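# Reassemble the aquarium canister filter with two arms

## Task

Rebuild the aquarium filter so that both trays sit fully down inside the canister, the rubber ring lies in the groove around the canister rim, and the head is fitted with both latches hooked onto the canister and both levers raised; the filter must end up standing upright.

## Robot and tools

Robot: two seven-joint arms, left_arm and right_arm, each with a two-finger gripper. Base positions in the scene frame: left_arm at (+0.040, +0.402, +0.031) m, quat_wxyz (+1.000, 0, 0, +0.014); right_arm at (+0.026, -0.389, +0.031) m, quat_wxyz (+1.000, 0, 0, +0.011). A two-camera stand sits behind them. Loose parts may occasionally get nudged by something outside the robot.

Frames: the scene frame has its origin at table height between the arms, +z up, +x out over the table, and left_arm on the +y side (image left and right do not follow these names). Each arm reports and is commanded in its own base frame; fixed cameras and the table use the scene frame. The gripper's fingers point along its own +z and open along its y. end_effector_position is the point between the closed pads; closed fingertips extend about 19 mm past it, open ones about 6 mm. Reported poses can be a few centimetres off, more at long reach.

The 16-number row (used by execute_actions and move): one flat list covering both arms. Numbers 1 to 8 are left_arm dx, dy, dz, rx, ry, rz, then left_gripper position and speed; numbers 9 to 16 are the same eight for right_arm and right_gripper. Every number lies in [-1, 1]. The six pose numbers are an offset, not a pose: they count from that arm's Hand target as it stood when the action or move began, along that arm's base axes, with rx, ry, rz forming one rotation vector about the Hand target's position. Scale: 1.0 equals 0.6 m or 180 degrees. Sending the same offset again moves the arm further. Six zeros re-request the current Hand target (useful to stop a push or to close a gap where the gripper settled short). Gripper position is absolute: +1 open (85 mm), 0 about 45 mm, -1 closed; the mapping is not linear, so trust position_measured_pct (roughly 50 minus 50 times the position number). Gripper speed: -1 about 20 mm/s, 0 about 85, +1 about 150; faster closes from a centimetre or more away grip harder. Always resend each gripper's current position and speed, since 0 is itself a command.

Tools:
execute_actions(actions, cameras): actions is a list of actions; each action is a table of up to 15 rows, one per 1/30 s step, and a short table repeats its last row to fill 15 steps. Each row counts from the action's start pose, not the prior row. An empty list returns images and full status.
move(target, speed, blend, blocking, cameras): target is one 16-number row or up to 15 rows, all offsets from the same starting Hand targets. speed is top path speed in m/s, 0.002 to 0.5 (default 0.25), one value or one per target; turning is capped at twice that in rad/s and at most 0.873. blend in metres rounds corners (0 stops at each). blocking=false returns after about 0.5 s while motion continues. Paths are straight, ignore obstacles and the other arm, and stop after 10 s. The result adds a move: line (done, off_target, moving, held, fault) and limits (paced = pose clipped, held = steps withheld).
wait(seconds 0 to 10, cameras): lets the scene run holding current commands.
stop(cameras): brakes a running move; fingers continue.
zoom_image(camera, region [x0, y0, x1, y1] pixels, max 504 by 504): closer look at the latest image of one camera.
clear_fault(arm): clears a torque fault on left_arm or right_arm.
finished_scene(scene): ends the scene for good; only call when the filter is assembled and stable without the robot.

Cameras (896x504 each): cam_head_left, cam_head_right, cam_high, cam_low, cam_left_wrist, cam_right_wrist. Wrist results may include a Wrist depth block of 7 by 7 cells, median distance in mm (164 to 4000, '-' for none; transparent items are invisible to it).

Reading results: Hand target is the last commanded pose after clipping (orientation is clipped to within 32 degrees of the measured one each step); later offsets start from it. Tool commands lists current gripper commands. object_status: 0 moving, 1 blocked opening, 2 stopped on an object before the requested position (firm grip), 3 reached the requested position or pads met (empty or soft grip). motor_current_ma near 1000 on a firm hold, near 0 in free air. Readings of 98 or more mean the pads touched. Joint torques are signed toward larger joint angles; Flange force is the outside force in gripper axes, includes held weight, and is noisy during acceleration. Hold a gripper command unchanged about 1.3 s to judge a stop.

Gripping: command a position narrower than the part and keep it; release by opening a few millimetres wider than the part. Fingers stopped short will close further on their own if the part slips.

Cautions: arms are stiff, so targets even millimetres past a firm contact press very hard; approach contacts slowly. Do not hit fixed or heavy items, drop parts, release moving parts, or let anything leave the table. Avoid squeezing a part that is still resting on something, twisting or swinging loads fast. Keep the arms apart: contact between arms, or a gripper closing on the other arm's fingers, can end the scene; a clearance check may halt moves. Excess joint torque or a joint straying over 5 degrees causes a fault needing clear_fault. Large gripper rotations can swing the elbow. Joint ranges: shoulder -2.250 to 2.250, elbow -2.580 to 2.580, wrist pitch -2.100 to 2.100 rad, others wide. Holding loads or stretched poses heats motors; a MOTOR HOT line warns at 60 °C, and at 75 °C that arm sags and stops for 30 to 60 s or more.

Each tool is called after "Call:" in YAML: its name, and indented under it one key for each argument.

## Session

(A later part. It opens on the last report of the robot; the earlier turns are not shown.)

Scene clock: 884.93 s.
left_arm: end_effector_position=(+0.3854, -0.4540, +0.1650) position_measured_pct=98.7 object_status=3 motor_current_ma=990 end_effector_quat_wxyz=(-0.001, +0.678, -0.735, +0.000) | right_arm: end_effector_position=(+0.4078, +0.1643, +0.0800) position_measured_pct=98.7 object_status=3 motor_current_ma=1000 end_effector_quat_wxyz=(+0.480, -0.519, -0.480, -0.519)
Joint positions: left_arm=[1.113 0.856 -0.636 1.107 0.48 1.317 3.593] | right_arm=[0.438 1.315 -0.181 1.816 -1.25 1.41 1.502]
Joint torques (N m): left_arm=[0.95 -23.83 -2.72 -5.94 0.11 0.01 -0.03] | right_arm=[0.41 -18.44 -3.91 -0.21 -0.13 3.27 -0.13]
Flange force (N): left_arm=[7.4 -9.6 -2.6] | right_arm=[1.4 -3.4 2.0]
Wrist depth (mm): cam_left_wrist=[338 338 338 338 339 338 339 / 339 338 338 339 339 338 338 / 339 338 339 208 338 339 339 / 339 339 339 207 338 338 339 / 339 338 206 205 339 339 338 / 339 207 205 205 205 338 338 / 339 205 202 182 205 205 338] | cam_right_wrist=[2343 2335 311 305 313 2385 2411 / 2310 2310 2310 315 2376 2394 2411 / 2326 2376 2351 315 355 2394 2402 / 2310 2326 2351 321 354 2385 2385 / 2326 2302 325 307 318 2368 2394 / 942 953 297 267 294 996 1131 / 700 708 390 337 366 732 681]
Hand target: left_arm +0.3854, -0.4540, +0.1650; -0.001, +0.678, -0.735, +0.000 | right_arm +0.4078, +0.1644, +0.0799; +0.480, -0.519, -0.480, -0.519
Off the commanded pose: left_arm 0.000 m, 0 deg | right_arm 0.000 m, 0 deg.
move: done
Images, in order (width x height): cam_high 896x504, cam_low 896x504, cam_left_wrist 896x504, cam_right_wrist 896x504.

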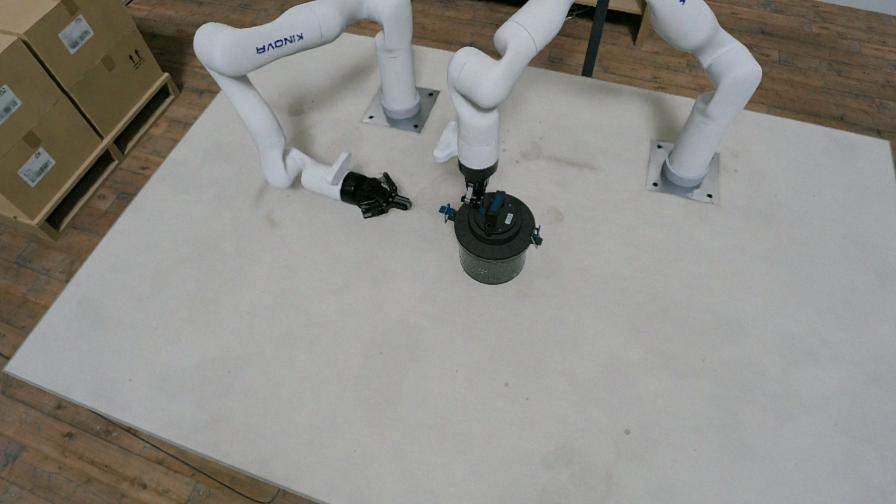

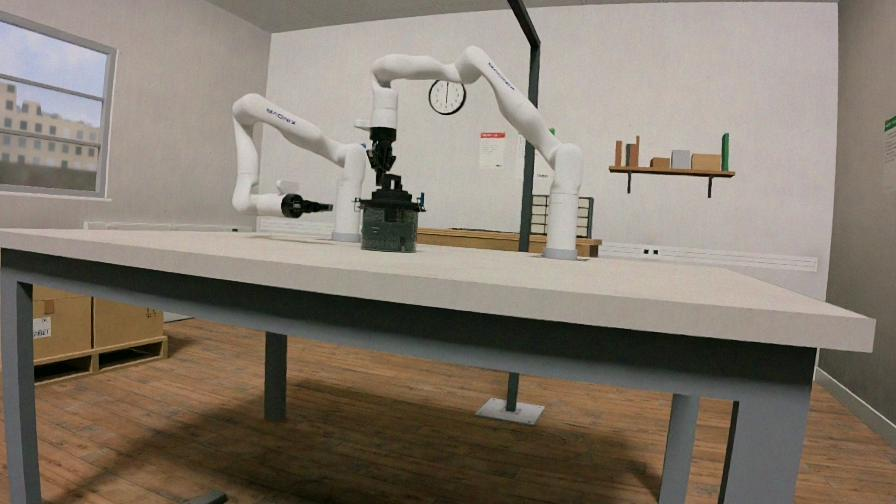

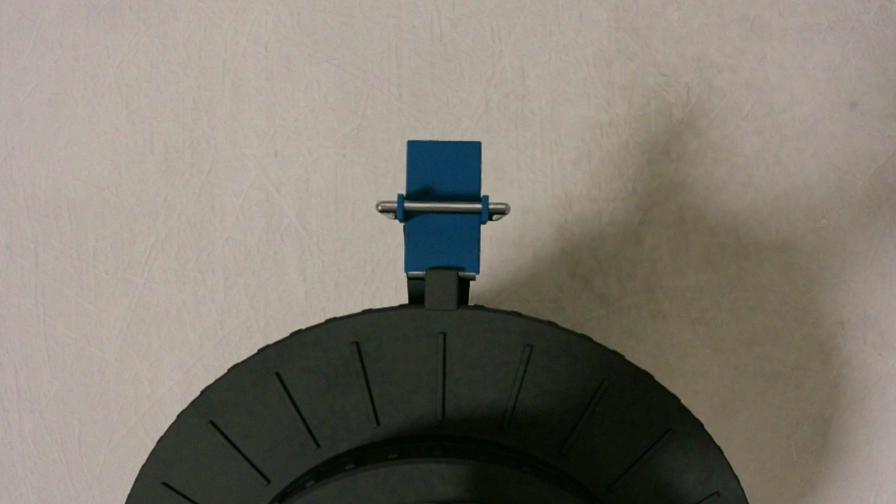

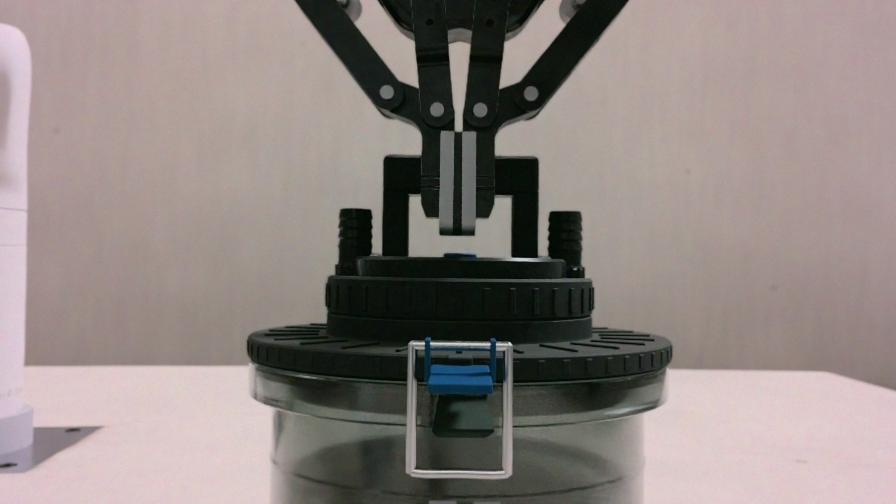

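Call:
move:
  target: [0,0,-0.0125,0,0,0,-1,0,0,0,0,0,0,0,-1,0]
  speed: 0.02

Scene clock: 898.93 s.
left_arm: end_effector_position=(+0.3854, -0.4540, +0.1575) position_measured_pct=98.7 object_status=3 motor_current_ma=990 end_effector_quat_wxyz=(-0.001, +0.678, -0.735, +0.000) | right_arm: end_effector_position=(+0.4078, +0.1644, +0.0799) position_measured_pct=98.7 object_status=3 motor_current_ma=1000 end_effector_quat_wxyz=(+0.480, -0.519, -0.480, -0.519)
Joint positions: left_arm=[1.114 0.863 -0.634 1.119 0.485 1.3 3.589] | right_arm=[0.438 1.315 -0.181 1.816 -1.25 1.41 1.502]
Joint torques (N m): left_arm=[0.94 -23.95 -2.76 -5.73 0.13 0.01 -0.03] | right_arm=[0.38 -18.52 -3.95 -0.14 -0.11 3.28 -0.07]
Flange force (N): left_arm=[8.1 -10.2 -2.6] | right_arm=[1.1 -3.1 1.9]
Wrist depth (mm): cam_left_wrist=[331 331 331 332 332 331 331 / 331 331 331 331 332 331 331 / 331 331 331 200 332 332 331 / 330 331 331 200 331 332 330 / 331 332 201 197 330 331 332 / 330 198 197 198 198 331 330 / 331 198 197 182 197 197 331] | cam_right_wrist=[2343 2318 311 305 311 2402 2394 / 2318 2318 2335 315 2351 2385 2411 / 2318 2326 2318 314 353 2385 2402 / 2310 2310 2318 318 352 2360 2402 / 2294 2310 325 307 318 2368 2402 / 940 953 297 267 293 994 1128 / 699 708 389 345 378 727 677]
Hand target: left_arm +0.3854, -0.4540, +0.1575; -0.001, +0.678, -0.735, +0.000 | right_arm +0.4078, +0.1644, +0.0799; +0.480, -0.519, -0.480, -0.519
Off the commanded pose: left_arm 0.000 m, 0 deg | right_arm 0.000 m, 0 deg.
move: done

Call:
move:
  target: [0,0,-0.005,0,0,0,-1,0,0,0,0,0,0,0,-1,0]
  speed: 0.01

Scene clock: 902.83 s.
left_arm: end_effector_position=(+0.3854, -0.4540, +0.1547) position_measured_pct=98.7 object_status=3 motor_current_ma=990 end_effector_quat_wxyz=(-0.001, +0.678, -0.735, +0.001) | right_arm: end_effector_position=(+0.4078, +0.1644, +0.0799) position_measured_pct=98.7 object_status=3 motor_current_ma=1000 end_effector_quat_wxyz=(+0.480, -0.519, -0.480, -0.519)
Joint positions: left_arm=[1.115 0.866 -0.633 1.123 0.486 1.293 3.587] | right_arm=[0.438 1.315 -0.181 1.816 -1.25 1.41 1.502]
Joint torques (N m): left_arm=[-0.31 3.52 1.86 0.88 1.23 -5.5 -0.05] | right_arm=[0.35 -18.45 -3.95 -0.15 -0.12 3.28 -0.03]
Flange force (N): left_arm=[-3.8 4.5 -53.6] | right_arm=[1.3 -3.0 1.8]
Wrist depth (mm): cam_left_wrist=[331 331 330 331 331 331 330 / 331 332 331 331 331 331 331 / 330 331 331 201 331 330 330 / 331 331 330 199 330 331 330 / 331 329 330 197 330 330 329 / 331 329 197 197 197 330 329 / 330 197 197 182 197 197 330] | cam_right_wrist=[2335 2326 318 305 310 2368 2411 / 2326 2360 2335 310 313 2376 2394 / 2310 2343 2326 314 354 2368 2385 / 2310 2343 360 319 352 2394 2402 / 2318 2326 324 307 318 2402 2385 / 942 954 295 252 294 990 1130 / 700 708 389 338 366 729 677]
Hand target: left_arm +0.3854, -0.4540, +0.1545; -0.001, +0.678, -0.735, +0.000 | right_arm +0.4078, +0.1644, +0.0799; +0.480, -0.519, -0.480, -0.519
Off the commanded pose: left_arm 0.000 m, 0 deg | right_arm 0.000 m, 0 deg.
move: done

Call:
move:
  target:
    - [0,0,0,0,0,0,-1,0,0.003,0.12,0,0,0,0,-1,0]
    - [0,0,0,0,0,0,-1,0,0.0058,0.1358,0.0035,0,0,0,-1,0]
  speed: [0.12,0.04]
  cameras: ["cam_left_wrist","cam_low","cam_right_wrist"]

Call:
zoom_image:
  camera: "cam_low"
  region: [335, 180, 385, 220]

Scene clock: 929.47 s.
left_arm: end_effector_position=(+0.3854, -0.4540, +0.1545) position_measured_pct=98.7 object_status=3 motor_current_ma=990 end_effector_quat_wxyz=(-0.001, +0.678, -0.735, +0.000) | right_arm: end_effector_position=(+0.4113, +0.2458, +0.0820) position_measured_pct=98.7 object_status=3 motor_current_ma=1000 end_effector_quat_wxyz=(+0.480, -0.519, -0.480, -0.519)
Joint positions: left_arm=[1.115 0.866 -0.633 1.123 0.486 1.293 3.587] | right_arm=[0.314 1.323 -0.278 1.874 -1.41 1.299 1.572]
Joint torques (N m): left_arm=[-0.42 4.83 2.09 1.28 1.25 -5.75 -0.08] | right_arm=[0.42 -18.27 -4.83 -0.01 -0.04 3.34 -0.06]
Flange force (N): left_arm=[-4.0 5.1 -56.1] | right_arm=[1.1 -2.9 1.1]
Wrist depth (mm): cam_left_wrist=[331 331 330 209 331 330 331 / 331 331 330 209 331 330 330 / 330 331 331 200 330 330 330 / 330 330 330 200 331 330 330 / 330 331 331 197 331 330 330 / 330 330 197 197 197 329 331 / 330 198 197 182 197 197 329] | cam_right_wrist=[2248 2232 230 228 228 2310 2318 / 2218 2271 - 228 233 2302 2335 / 2248 2240 2232 233 271 2302 2294 / 2255 2271 274 236 272 2310 2310 / 2240 2225 244 226 237 2294 2302 / 1061 236 214 211 217 240 1141 / 707 614 219 174 208 - 684]
Hand target: left_arm +0.3854, -0.4540, +0.1545; -0.001, +0.678, -0.735, +0.000 | right_arm +0.4113, +0.2458, +0.0821; +0.480, -0.519, -0.480, -0.519
Off the commanded pose: left_arm 0.000 m, 0 deg | right_arm 0.000 m, 0 deg.
move: done
Images, in order (width x height): cam_low 896x504, cam_left_wrist 896x504, cam_right_wrist 896x504.

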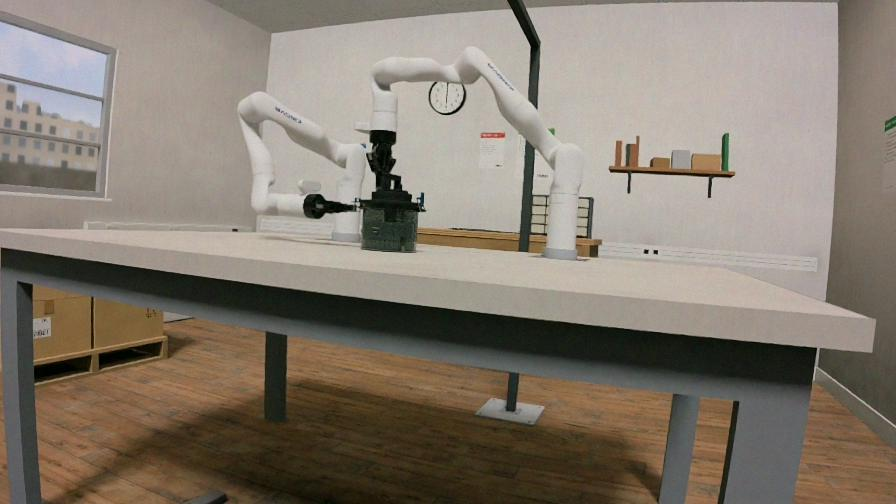

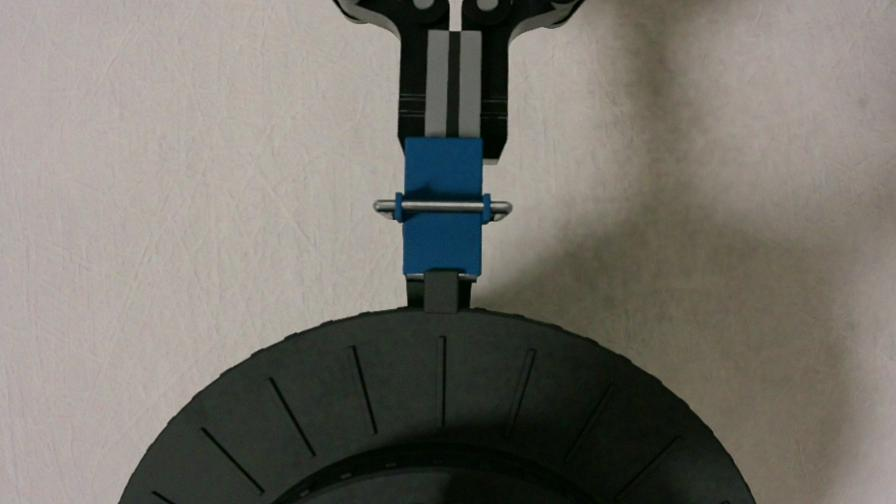

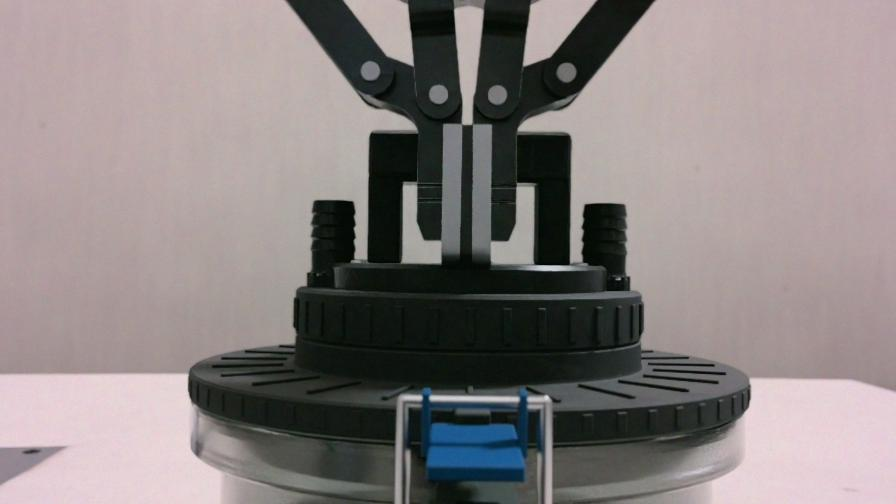

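Scaled by 10.080 from the camera's 896x504 image, which has a finer 1280x720 frame.

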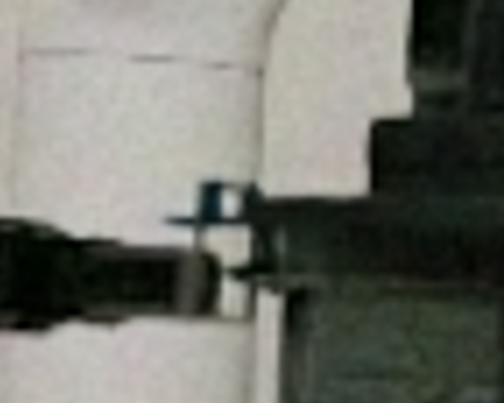

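Call:
move:
  target: [0,0,0,0,0,0,-1,0,0,-0.0033,0.0117,0,0,0,-1,0]
  speed: 0.02
  cameras: ["cam_left_wrist","cam_low"]

Call:
zoom_image:
  camera: "cam_low"
  region: [335, 180, 385, 220]

Scene clock: 939.47 s.
left_arm: end_effector_position=(+0.3854, -0.4540, +0.1545) position_measured_pct=98.7 object_status=3 motor_current_ma=990 end_effector_quat_wxyz=(-0.001, +0.678, -0.735, +0.000) | right_arm: end_effector_position=(+0.4113, +0.2439, +0.0890) position_measured_pct=98.7 object_status=3 motor_current_ma=1000 end_effector_quat_wxyz=(+0.480, -0.519, -0.480, -0.519)
Joint positions: left_arm=[1.115 0.866 -0.633 1.123 0.486 1.293 3.587] | right_arm=[0.318 1.306 -0.278 1.884 -1.409 1.301 1.564]
Joint torques (N m): left_arm=[-0.38 5.21 2.18 1.41 1.3 -5.72 -0.04] | right_arm=[0.62 -18.51 -5.18 -0.28 0.06 3.81 0.02]
Flange force (N): left_arm=[-4.3 5.2 -56.7] | right_arm=[0.6 -3.6 1.8]
Wrist depth (mm): cam_left_wrist=[331 331 331 206 331 330 330 / 331 329 331 202 329 330 330 / 331 331 331 199 330 330 330 / 330 331 330 200 331 331 330 / 330 331 330 197 331 330 330 / 331 330 198 198 197 329 329 / 330 198 197 182 197 197 330] | cam_right_wrist=[2232 2255 231 228 230 2294 2310 / 2240 2232 - 230 235 2318 2294 / 2232 2286 2225 235 272 2310 2302 / 2248 2255 276 235 273 2294 2310 / 2232 2263 253 232 244 2278 2335 / 1100 274 239 227 230 254 1180 / 731 633 208 173 201 218 709]
Hand target: left_arm +0.3854, -0.4540, +0.1545; -0.001, +0.678, -0.735, +0.000 | right_arm +0.4113, +0.2439, +0.0891; +0.480, -0.519, -0.480, -0.519
Off the commanded pose: left_arm 0.000 m, 0 deg | right_arm 0.000 m, 0 deg.
move: done
Images, in order (width x height): cam_low 896x504, cam_left_wrist 896x504.

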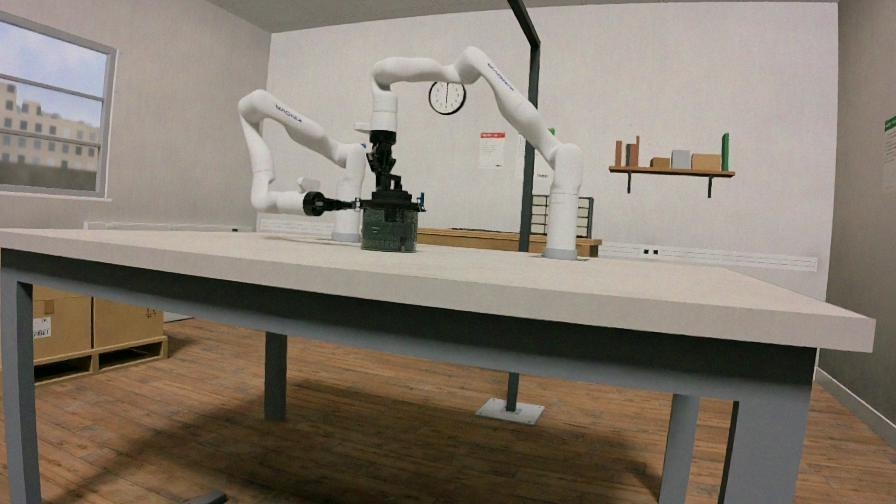

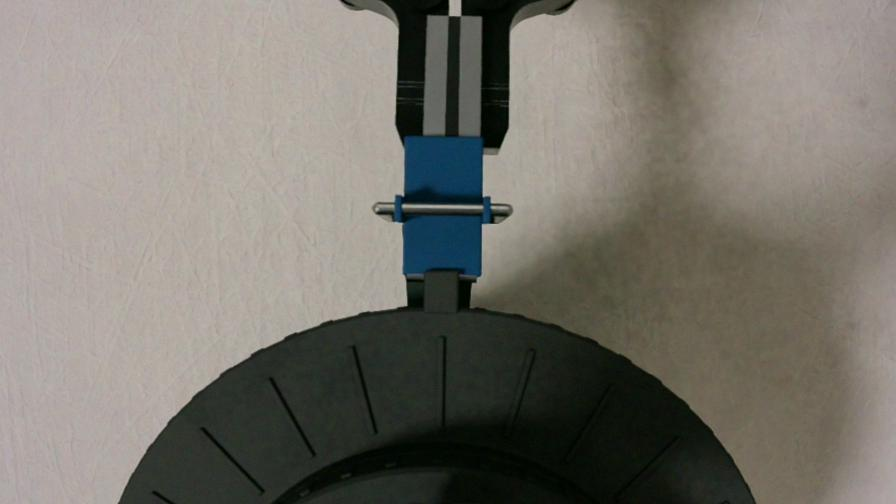

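Scaled by 10.080 from the camera's 896x504 image, which has a finer 1280x720 frame.

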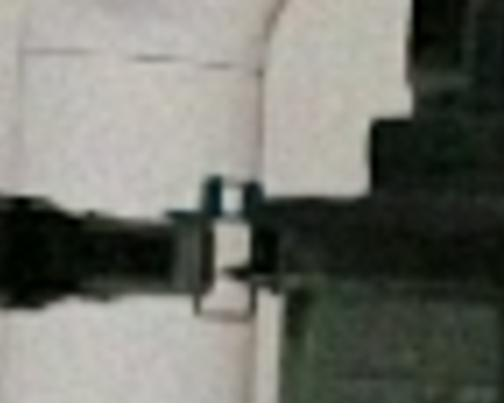

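Call:
move:
  target: [0,0,0,0,0,0,-1,0,0,0,0.02,0,0,0,-1,0]
  speed: 0.02
  cameras: ["cam_left_wrist","cam_low"]

Call:
zoom_image:
  camera: "cam_low"
  region: [335, 180, 385, 220]

Scene clock: 944.97 s.
left_arm: end_effector_position=(+0.3854, -0.4540, +0.1545) position_measured_pct=98.7 object_status=3 motor_current_ma=990 end_effector_quat_wxyz=(-0.001, +0.678, -0.735, +0.000) | right_arm: end_effector_position=(+0.4113, +0.2438, +0.1010) position_measured_pct=98.7 object_status=3 motor_current_ma=1000 end_effector_quat_wxyz=(+0.480, -0.519, -0.480, -0.519)
Joint positions: left_arm=[1.115 0.866 -0.633 1.123 0.486 1.293 3.587] | right_arm=[0.32 1.276 -0.282 1.902 -1.413 1.301 1.553]
Joint torques (N m): left_arm=[-0.35 5.25 2.18 1.35 1.33 -5.79 -0.04] | right_arm=[0.36 -18.57 -5.35 -0.21 0.04 3.81 -0.13]
Flange force (N): left_arm=[-4.5 5.3 -56.8] | right_arm=[-0.3 -3.5 1.3]
Wrist depth (mm): cam_left_wrist=[331 331 331 190 331 330 330 / 330 331 331 190 331 330 331 / 331 330 330 191 330 330 330 / 331 331 330 196 330 330 330 / 330 331 330 197 331 330 330 / 331 330 198 197 197 329 330 / 330 197 197 182 197 197 330] | cam_right_wrist=[2240 - 231 226 230 229 2302 / 2232 2240 231 230 230 2310 2318 / 2240 2248 2232 231 235 2302 2310 / 2225 2240 286 231 273 2326 2318 / 2232 2255 273 238 273 2310 2310 / 1176 1054 244 228 238 1105 2294 / 781 233 217 204 218 235 824]
Hand target: left_arm +0.3854, -0.4540, +0.1545; -0.001, +0.678, -0.735, +0.000 | right_arm +0.4113, +0.2438, +0.1011; +0.480, -0.519, -0.480, -0.519
Off the commanded pose: left_arm 0.000 m, 0 deg | right_arm 0.000 m, 0 deg.
move: done
Images, in order (width x height): cam_low 896x504, cam_left_wrist 896x504.

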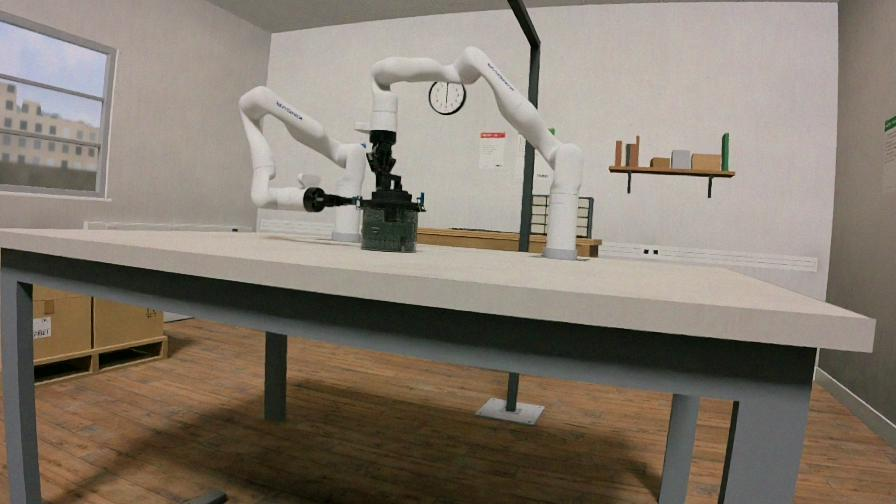

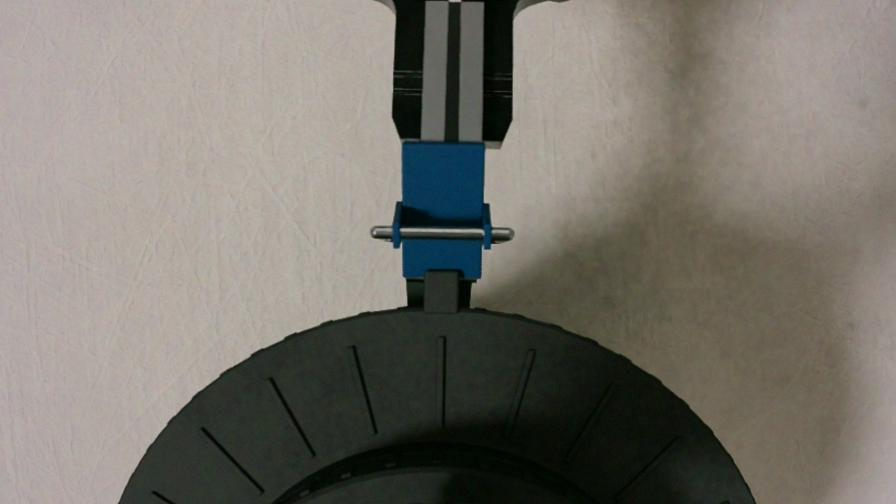

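Scaled by 10.080 from the camera's 896x504 image, which has a finer 1280x720 frame.

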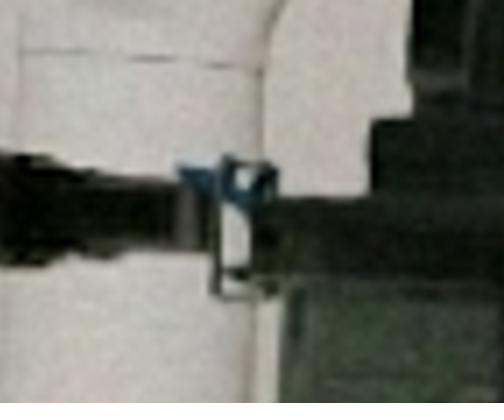

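Call:
move:
  target:
    - [0,0,0,0,0,0,-1,0,0,0.001,0.0083,0,0,0,-1,0]
    - [0,0,0,0,0,0,-1,0,0,0.005,0.0158,0,0,0,-1,0]
  speed: 0.02
  blend: [0.003,0]
  cameras: ["cam_left_wrist","cam_low"]

Call:
zoom_image:
  camera: "cam_low"
  region: [335, 180, 385, 220]

Scene clock: 951.63 s.
left_arm: end_effector_position=(+0.3854, -0.4540, +0.1545) position_measured_pct=98.7 object_status=3 motor_current_ma=990 end_effector_quat_wxyz=(-0.001, +0.678, -0.735, +0.000) | right_arm: end_effector_position=(+0.4113, +0.2468, +0.1105) position_measured_pct=98.7 object_status=3 motor_current_ma=1000 end_effector_quat_wxyz=(+0.481, -0.519, -0.480, -0.519)
Joint positions: left_arm=[1.115 0.866 -0.633 1.123 0.486 1.293 3.587] | right_arm=[0.317 1.253 -0.289 1.917 -1.423 1.298 1.546]
Joint torques (N m): left_arm=[-0.31 4.93 2.21 1.22 1.35 -5.79 -0.07] | right_arm=[0.23 -18.82 -5.68 -0.12 -0.06 3.83 -0.08]
Flange force (N): left_arm=[-4.4 5.2 -56.4] | right_arm=[-1.6 -2.7 0.6]
Wrist depth (mm): cam_left_wrist=[332 330 331 181 330 331 330 / 331 331 331 181 330 330 330 / 330 331 330 181 330 330 330 / 331 331 331 189 330 330 330 / 330 331 330 197 330 329 331 / 331 330 197 197 197 329 329 / 329 197 197 182 197 197 329] | cam_right_wrist=[2232 2255 231 228 228 234 2310 / 2240 2240 228 223 227 2302 2286 / 2225 2248 228 227 227 2310 2318 / 2232 2248 2271 232 269 2294 2318 / 2225 2240 274 232 271 2310 2302 / 2232 1103 250 235 240 2286 2318 / 820 268 235 225 230 275 858]
Hand target: left_arm +0.3854, -0.4540, +0.1545; -0.001, +0.678, -0.735, +0.000 | right_arm +0.4113, +0.2469, +0.1105; +0.481, -0.519, -0.480, -0.519
Off the commanded pose: left_arm 0.000 m, 0 deg | right_arm 0.000 m, 0 deg.
move: done; blend cut to 0.0025 m at target 1
Images, in order (width x height): cam_low 896x504, cam_left_wrist 896x504.

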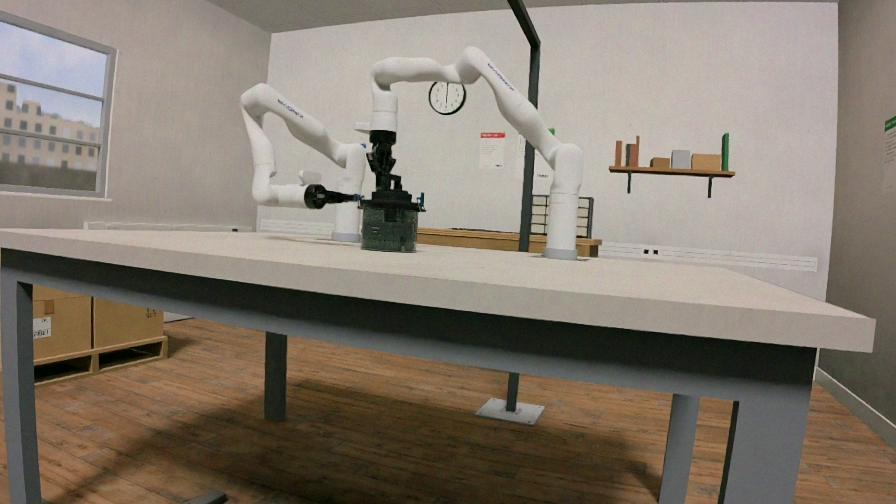

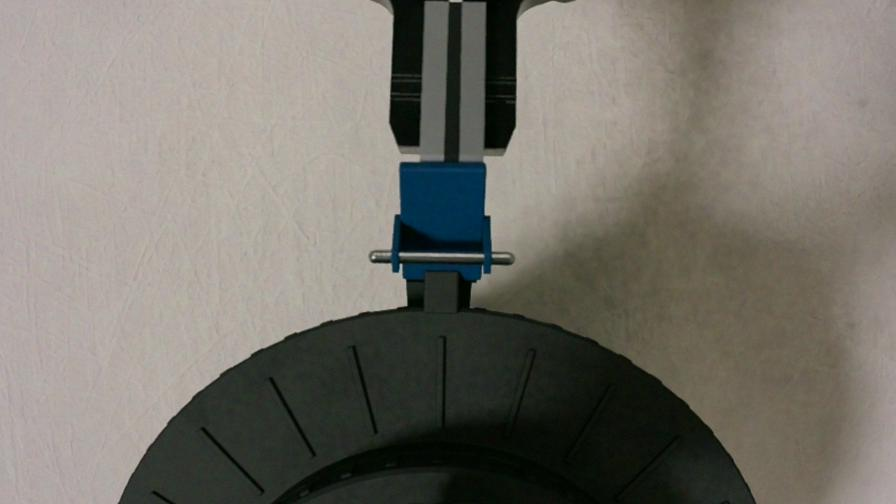

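Scaled by 10.080 from the camera's 896x504 image, which has a finer 1280x720 frame.

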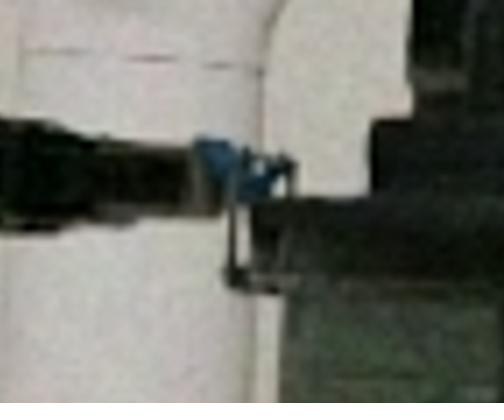

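Call:
move:
  target: [0,0,0,0,0,0,-1,0,0,0.006,0.0067,0,0,0,-1,0]
  speed: 0.02
  cameras: ["cam_left_wrist","cam_low"]

Call:
zoom_image:
  camera: "cam_low"
  region: [335, 180, 385, 220]

Scene clock: 957.53 s.
left_arm: end_effector_position=(+0.3854, -0.4540, +0.1545) position_measured_pct=98.7 object_status=3 motor_current_ma=990 end_effector_quat_wxyz=(-0.001, +0.678, -0.735, +0.000) | right_arm: end_effector_position=(+0.4113, +0.2504, +0.1145) position_measured_pct=98.7 object_status=3 motor_current_ma=1000 end_effector_quat_wxyz=(+0.480, -0.519, -0.480, -0.519)
Joint positions: left_arm=[1.115 0.866 -0.633 1.123 0.486 1.293 3.587] | right_arm=[0.312 1.244 -0.295 1.924 -1.432 1.294 1.545]
Joint torques (N m): left_arm=[-0.63 3.54 1.6 1.06 1.03 -5.46 -0.06] | right_arm=[-1.47 -20.25 -8.71 0.37 0.22 5.84 -0.09]
Flange force (N): left_arm=[-3.0 4.6 -53.6] | right_arm=[-6.9 -2.7 -2.6]
Wrist depth (mm): cam_left_wrist=[331 331 331 181 331 331 329 / 331 330 331 177 331 330 330 / 331 330 330 177 331 330 330 / 330 330 330 189 330 330 330 / 330 330 198 198 330 329 329 / 330 331 198 197 198 330 330 / 331 197 197 182 197 197 330] | cam_right_wrist=[2225 2248 228 225 224 230 2302 / 2232 - 225 220 223 2271 2294 / 2232 2232 2255 224 223 2310 2310 / 2248 2263 2278 229 - 2294 2294 / 2225 2263 270 229 267 2294 2326 / 2195 1130 253 232 243 2310 2294 / 836 283 238 221 227 289 874]
Hand target: left_arm +0.3854, -0.4540, +0.1545; -0.001, +0.678, -0.735, +0.000 | right_arm +0.4113, +0.2505, +0.1146; +0.480, -0.519, -0.480, -0.519
Off the commanded pose: left_arm 0.000 m, 0 deg | right_arm 0.000 m, 0 deg.
move: done
Images, in order (width x height): cam_low 896x504, cam_left_wrist 896x504.

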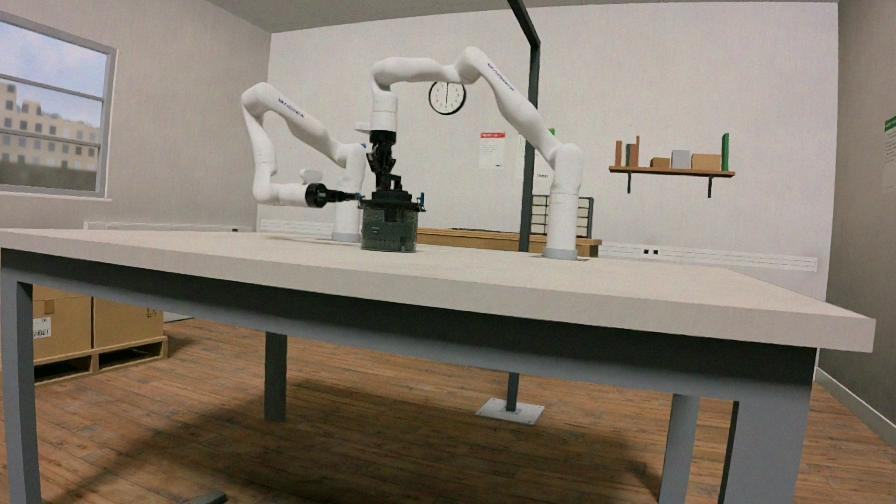

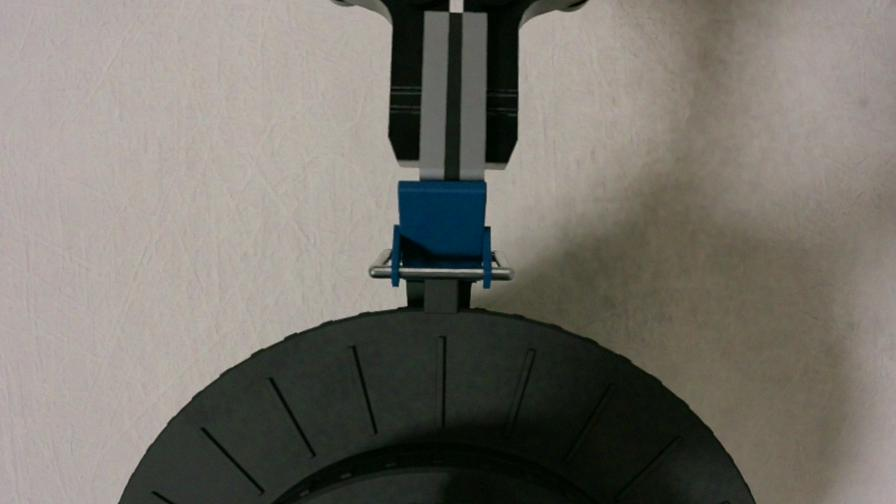

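Scaled by 10.080 from the camera's 896x504 image, which has a finer 1280x720 frame.

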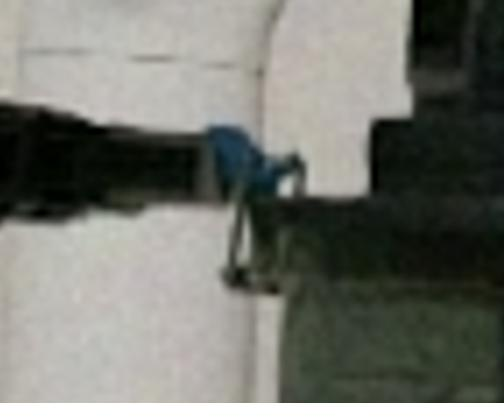

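Call:
move:
  target: [0,0,0,0,0,0,-1,0,0,0.0083,0.0045,0,0,0,-1,0]
  speed: 0.02

Call:
move:
  target: [0,0,0,0,0,0,-1,0,0,0.009,0.001,0,0,0,-1,0]
  speed: 0.02
  cameras: ["cam_left_wrist","cam_low"]

Call:
zoom_image:
  camera: "cam_low"
  region: [335, 180, 385, 220]

Scene clock: 965.30 s.
left_arm: end_effector_position=(+0.3854, -0.4540, +0.1545) position_measured_pct=98.7 object_status=3 motor_current_ma=990 end_effector_quat_wxyz=(-0.001, +0.678, -0.735, +0.000) | right_arm: end_effector_position=(+0.4113, +0.2554, +0.1173) position_measured_pct=98.7 object_status=3 motor_current_ma=1000 end_effector_quat_wxyz=(+0.480, -0.519, -0.480, -0.519)
Joint positions: left_arm=[1.115 0.866 -0.633 1.123 0.486 1.293 3.587] | right_arm=[0.304 1.238 -0.302 1.93 -1.444 1.288 1.547]
Joint torques (N m): left_arm=[-0.81 2.45 1.22 1.09 0.8 -5.02 -0.04] | right_arm=[-1.69 -18.24 -6.84 0.69 0.66 3.93 -0.08]
Flange force (N): left_arm=[-1.8 3.7 -51.3] | right_arm=[-1.4 -0.8 -2.6]
Wrist depth (mm): cam_left_wrist=[330 330 330 175 178 331 331 / 331 330 331 174 330 329 330 / 330 331 330 175 329 330 330 / 331 330 331 181 330 330 330 / 330 331 198 197 330 331 330 / 331 330 198 197 197 330 330 / 331 197 197 182 197 197 329] | cam_right_wrist=[2218 2225 223 220 219 226 2302 / 2225 - 219 214 218 218 2310 / 2232 2232 2240 219 218 2286 2286 / 2218 2225 - 221 - 2302 2302 / 2225 2210 265 223 262 2278 2318 / 2203 1143 253 227 248 1195 2302 / 847 787 233 216 221 279 886]
Hand target: left_arm +0.3854, -0.4540, +0.1545; -0.001, +0.678, -0.735, +0.000 | right_arm +0.4113, +0.2554, +0.1173; +0.480, -0.519, -0.480, -0.519
Off the commanded pose: left_arm 0.000 m, 0 deg | right_arm 0.000 m, 0 deg.
move: done

Scene clock: 966.00 s.
left_arm: end_effector_position=(+0.3854, -0.4540, +0.1545) position_measured_pct=98.7 object_status=3 motor_current_ma=990 end_effector_quat_wxyz=(-0.001, +0.678, -0.735, +0.000) | right_arm: end_effector_position=(+0.4113, +0.2608, +0.1179) position_measured_pct=98.7 object_status=3 motor_current_ma=1000 end_effector_quat_wxyz=(+0.481, -0.519, -0.480, -0.519)
Joint positions: left_arm=[1.115 0.866 -0.633 1.123 0.486 1.293 3.587] | right_arm=[0.295 1.238 -0.309 1.933 -1.456 1.281 1.551]
Joint torques (N m): left_arm=[0 4.22 2.25 1.52 1.35 -5.19 -0.06] | right_arm=[0.1 -18.01 -4.77 -0.55 -0.04 3.34 -0.07]
Flange force (N): left_arm=[-3.4 3.4 -54.8] | right_arm=[1.1 -3.5 0.8]
Wrist depth (mm): cam_left_wrist=[332 331 177 172 177 330 330 / 331 331 331 173 330 330 330 / 332 331 331 174 330 331 329 / 331 330 330 175 331 330 330 / 329 330 198 197 330 330 330 / 330 331 197 197 197 329 330 / 329 198 197 182 197 198 329] | cam_right_wrist=[2232 2203 216 209 214 213 2310 / 2225 - 214 209 213 213 2302 / 2225 2218 2248 213 213 2302 2310 / 2240 2218 - 214 218 2286 2294 / 2225 2248 260 214 256 2271 2286 / 2232 1147 256 221 239 2286 2294 / 853 789 222 211 218 282 892]
Hand target: left_arm +0.3854, -0.4540, +0.1545; -0.001, +0.678, -0.735, +0.000 | right_arm +0.4113, +0.2608, +0.1179; +0.481, -0.519, -0.480, -0.519
Off the commanded pose: left_arm 0.000 m, 0 deg | right_arm 0.000 m, 0 deg.
move: done
Images, in order (width x height): cam_low 896x504, cam_left_wrist 896x504.

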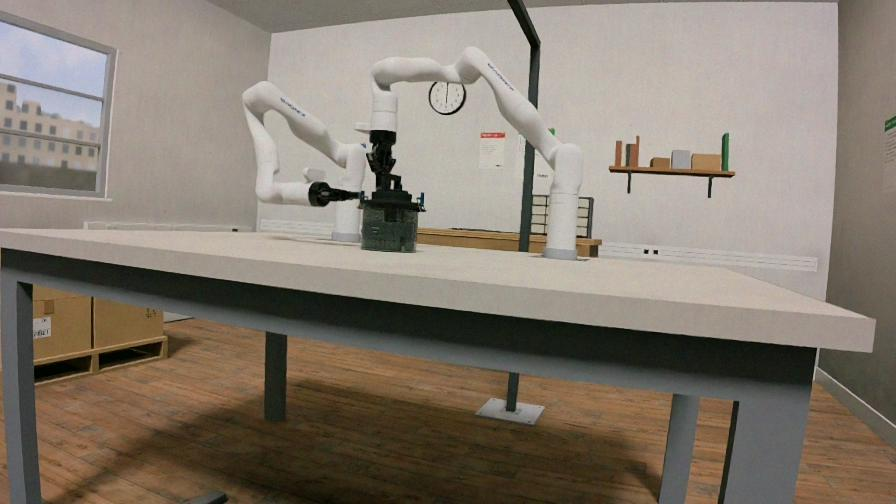

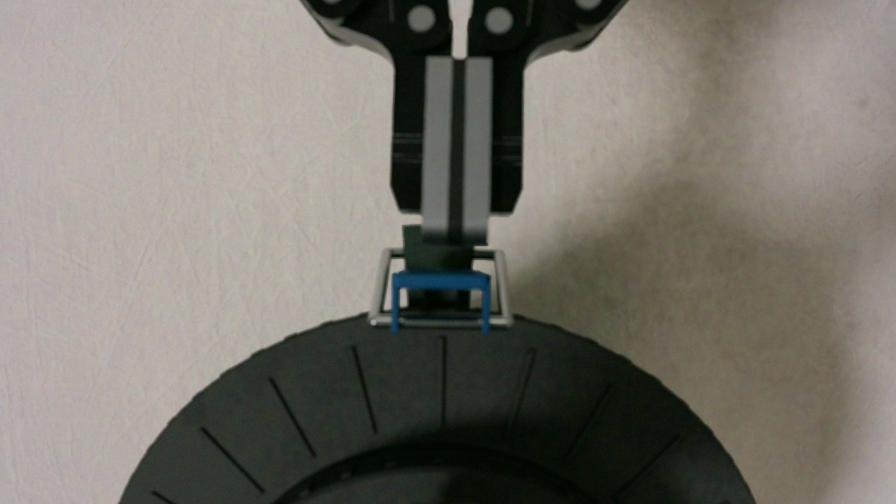

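Scaled by 10.080 from the camera's 896x504 image, which has a finer 1280x720 frame.

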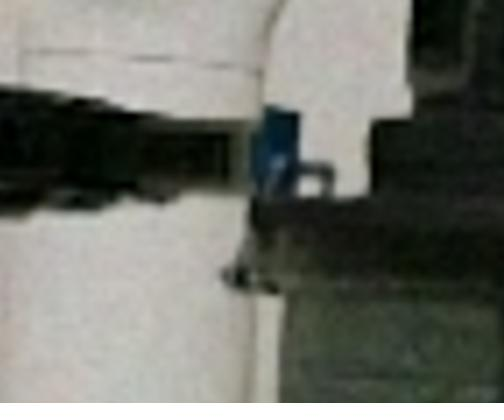

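Call:
move:
  target: [0,0,0,0,0,0,-1,0,0,0.01,0,0,0,0,-1,0]
  speed: 0.02

Scene clock: 970.13 s.
left_arm: end_effector_position=(+0.3854, -0.4540, +0.1545) position_measured_pct=98.7 object_status=3 motor_current_ma=990 end_effector_quat_wxyz=(-0.001, +0.678, -0.735, +0.000) | right_arm: end_effector_position=(+0.4113, +0.2667, +0.1179) position_measured_pct=98.7 object_status=3 motor_current_ma=1000 end_effector_quat_wxyz=(+0.480, -0.519, -0.480, -0.519)
Joint positions: left_arm=[1.115 0.866 -0.633 1.123 0.486 1.293 3.587] | right_arm=[0.286 1.239 -0.315 1.935 -1.469 1.274 1.557]
Joint torques (N m): left_arm=[1.1 3.84 3.13 0.56 2.05 -5.55 -0.07] | right_arm=[-4.58 -16.97 -7.69 -1.85 -1.07 2.01 0.01]
Flange force (N): left_arm=[-6.2 3.7 -54.5] | right_arm=[4.9 -7.3 -14.6]
Wrist depth (mm): cam_left_wrist=[331 331 177 172 172 330 330 / 331 331 331 173 330 331 331 / 331 330 330 173 330 331 330 / 331 330 330 173 330 330 329 / 330 330 198 198 330 330 329 / 330 330 197 198 197 330 329 / 331 197 197 182 197 197 329] | cam_right_wrist=[2225 2225 211 203 208 207 2294 / 2218 - 208 203 207 207 2286 / 2225 2240 2232 208 207 2278 2310 / 2210 2240 - 209 213 2302 2294 / 2210 2232 254 209 250 2271 2318 / 2210 1147 247 216 237 1201 2310 / 851 792 217 205 211 817 888]
Hand target: left_arm +0.3854, -0.4540, +0.1545; -0.001, +0.678, -0.735, +0.000 | right_arm +0.4113, +0.2668, +0.1179; +0.481, -0.519, -0.480, -0.519
Off the commanded pose: left_arm 0.000 m, 0 deg | right_arm 0.000 m, 0 deg.
move: done

Contact confirmed. Retreat both arms and verify.

Call:
move:
  target:
    - [0,0,0.01,0,0,0,-1,0,0,-0.05,0,0,0,0,-1,0]
    - [0.0,0.1,0.22,0,0,0,-1,0,-0.01,-0.25,-0.02,0,0,0,-1,0]
  speed: [0.05,0.15]
  cameras: ["cam_left_wrist","cam_low","cam_right_wrist","cam_head_left"]

Call:
zoom_image:
  camera: "cam_low"
  region: [345, 175, 440, 225]

Call:
zoom_image:
  camera: "cam_head_left"
  region: [480, 210, 600, 310]

Scene clock: 978.67 s.
left_arm: end_effector_position=(+0.3854, -0.3940, +0.2865) position_measured_pct=98.7 object_status=3 motor_current_ma=990 end_effector_quat_wxyz=(-0.001, +0.678, -0.735, +0.000) | right_arm: end_effector_position=(+0.4053, +0.1169, +0.1059) position_measured_pct=98.7 object_status=3 motor_current_ma=1000 end_effector_quat_wxyz=(+0.480, -0.519, -0.480, -0.519)
Joint positions: left_arm=[1.076 0.67 -0.683 1.062 0.401 1.531 3.552] | right_arm=[0.516 1.25 -0.146 1.801 -1.165 1.481 1.431]
Joint torques (N m): left_arm=[0.92 -21.36 -2.29 -6.47 0.12 -0.13 -0.04] | right_arm=[0.28 -18.62 -3.54 -0.65 -0.53 3.26 -0.05]
Flange force (N): left_arm=[6.8 -10.3 -5.6] | right_arm=[1.0 -3.2 1.7]
Wrist depth (mm): cam_left_wrist=[459 460 460 461 459 462 461 / 459 459 460 327 459 461 459 / 460 458 327 327 327 459 461 / 459 459 327 295 327 459 460 / 459 459 295 296 303 457 459 / 459 460 255 252 303 461 459 / 460 459 326 294 327 459 460] | cam_right_wrist=[2385 2402 2385 2402 2429 2420 2447 / 792 2351 2402 2402 2402 2402 2447 / 2368 2360 2376 2402 2411 2429 2438 / 2368 2376 2376 401 2394 2438 2465 / 2368 2368 2368 371 389 2385 2438 / 975 1226 371 320 360 1298 1157 / 749 753 431 330 439 775 847]
Hand target: left_arm +0.3854, -0.3940, +0.2865; -0.001, +0.678, -0.735, +0.000 | right_arm +0.4053, +0.1168, +0.1059; +0.480, -0.519, -0.480, -0.519
Off the commanded pose: left_arm 0.000 m, 0 deg | right_arm 0.000 m, 0 deg.
move: done
Images, in order (width x height): cam_head_left 896x504, cam_low 896x504, cam_left_wrist 896x504, cam_right_wrist 896x504.

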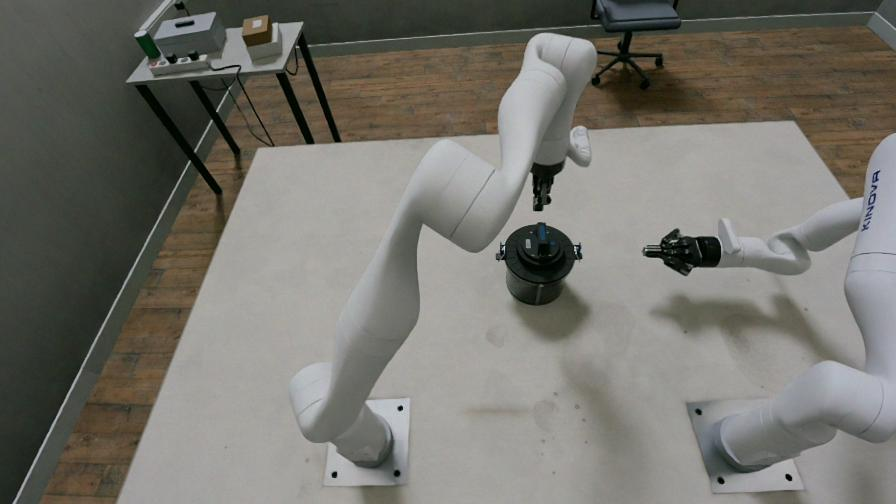

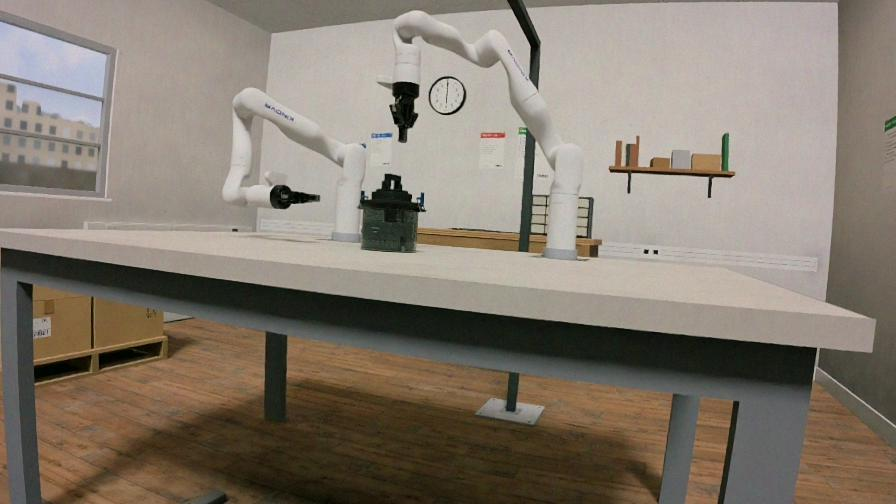

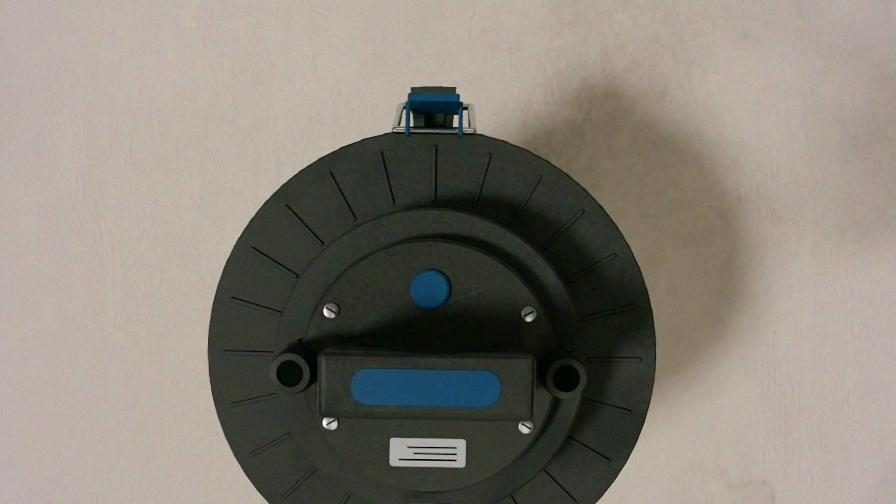

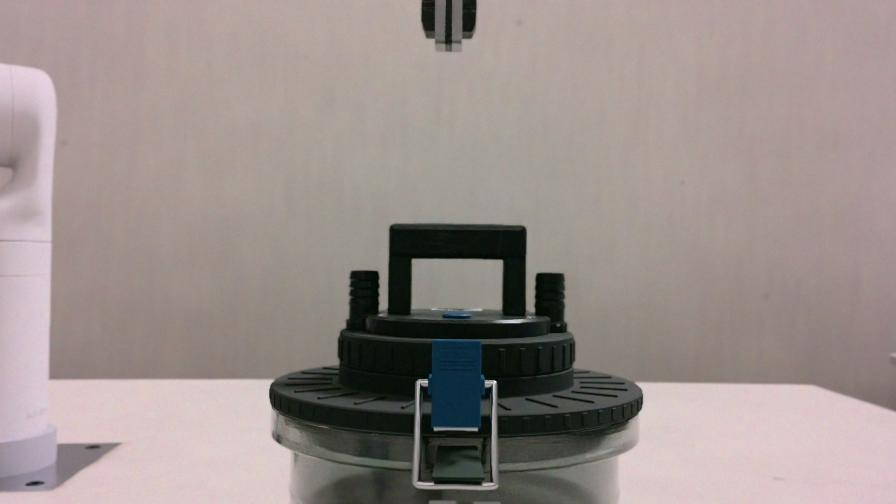

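Scaled by 5.305 from the camera's 896x504 image, which has a finer 1280x720 frame.

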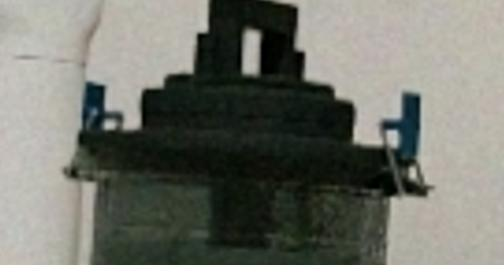

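Scaled by 4.200 from the camera's 896x504 image, which has a finer 1280x720 frame.

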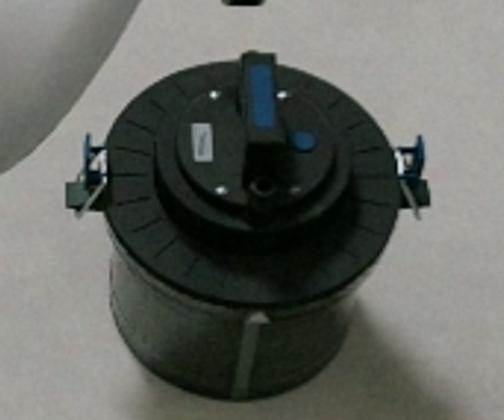

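Both latches are hooked with levers up, the head is level, and the filter is standing.

Call:
finished_scene:
  scene: 2

The scene is finished: the task was done.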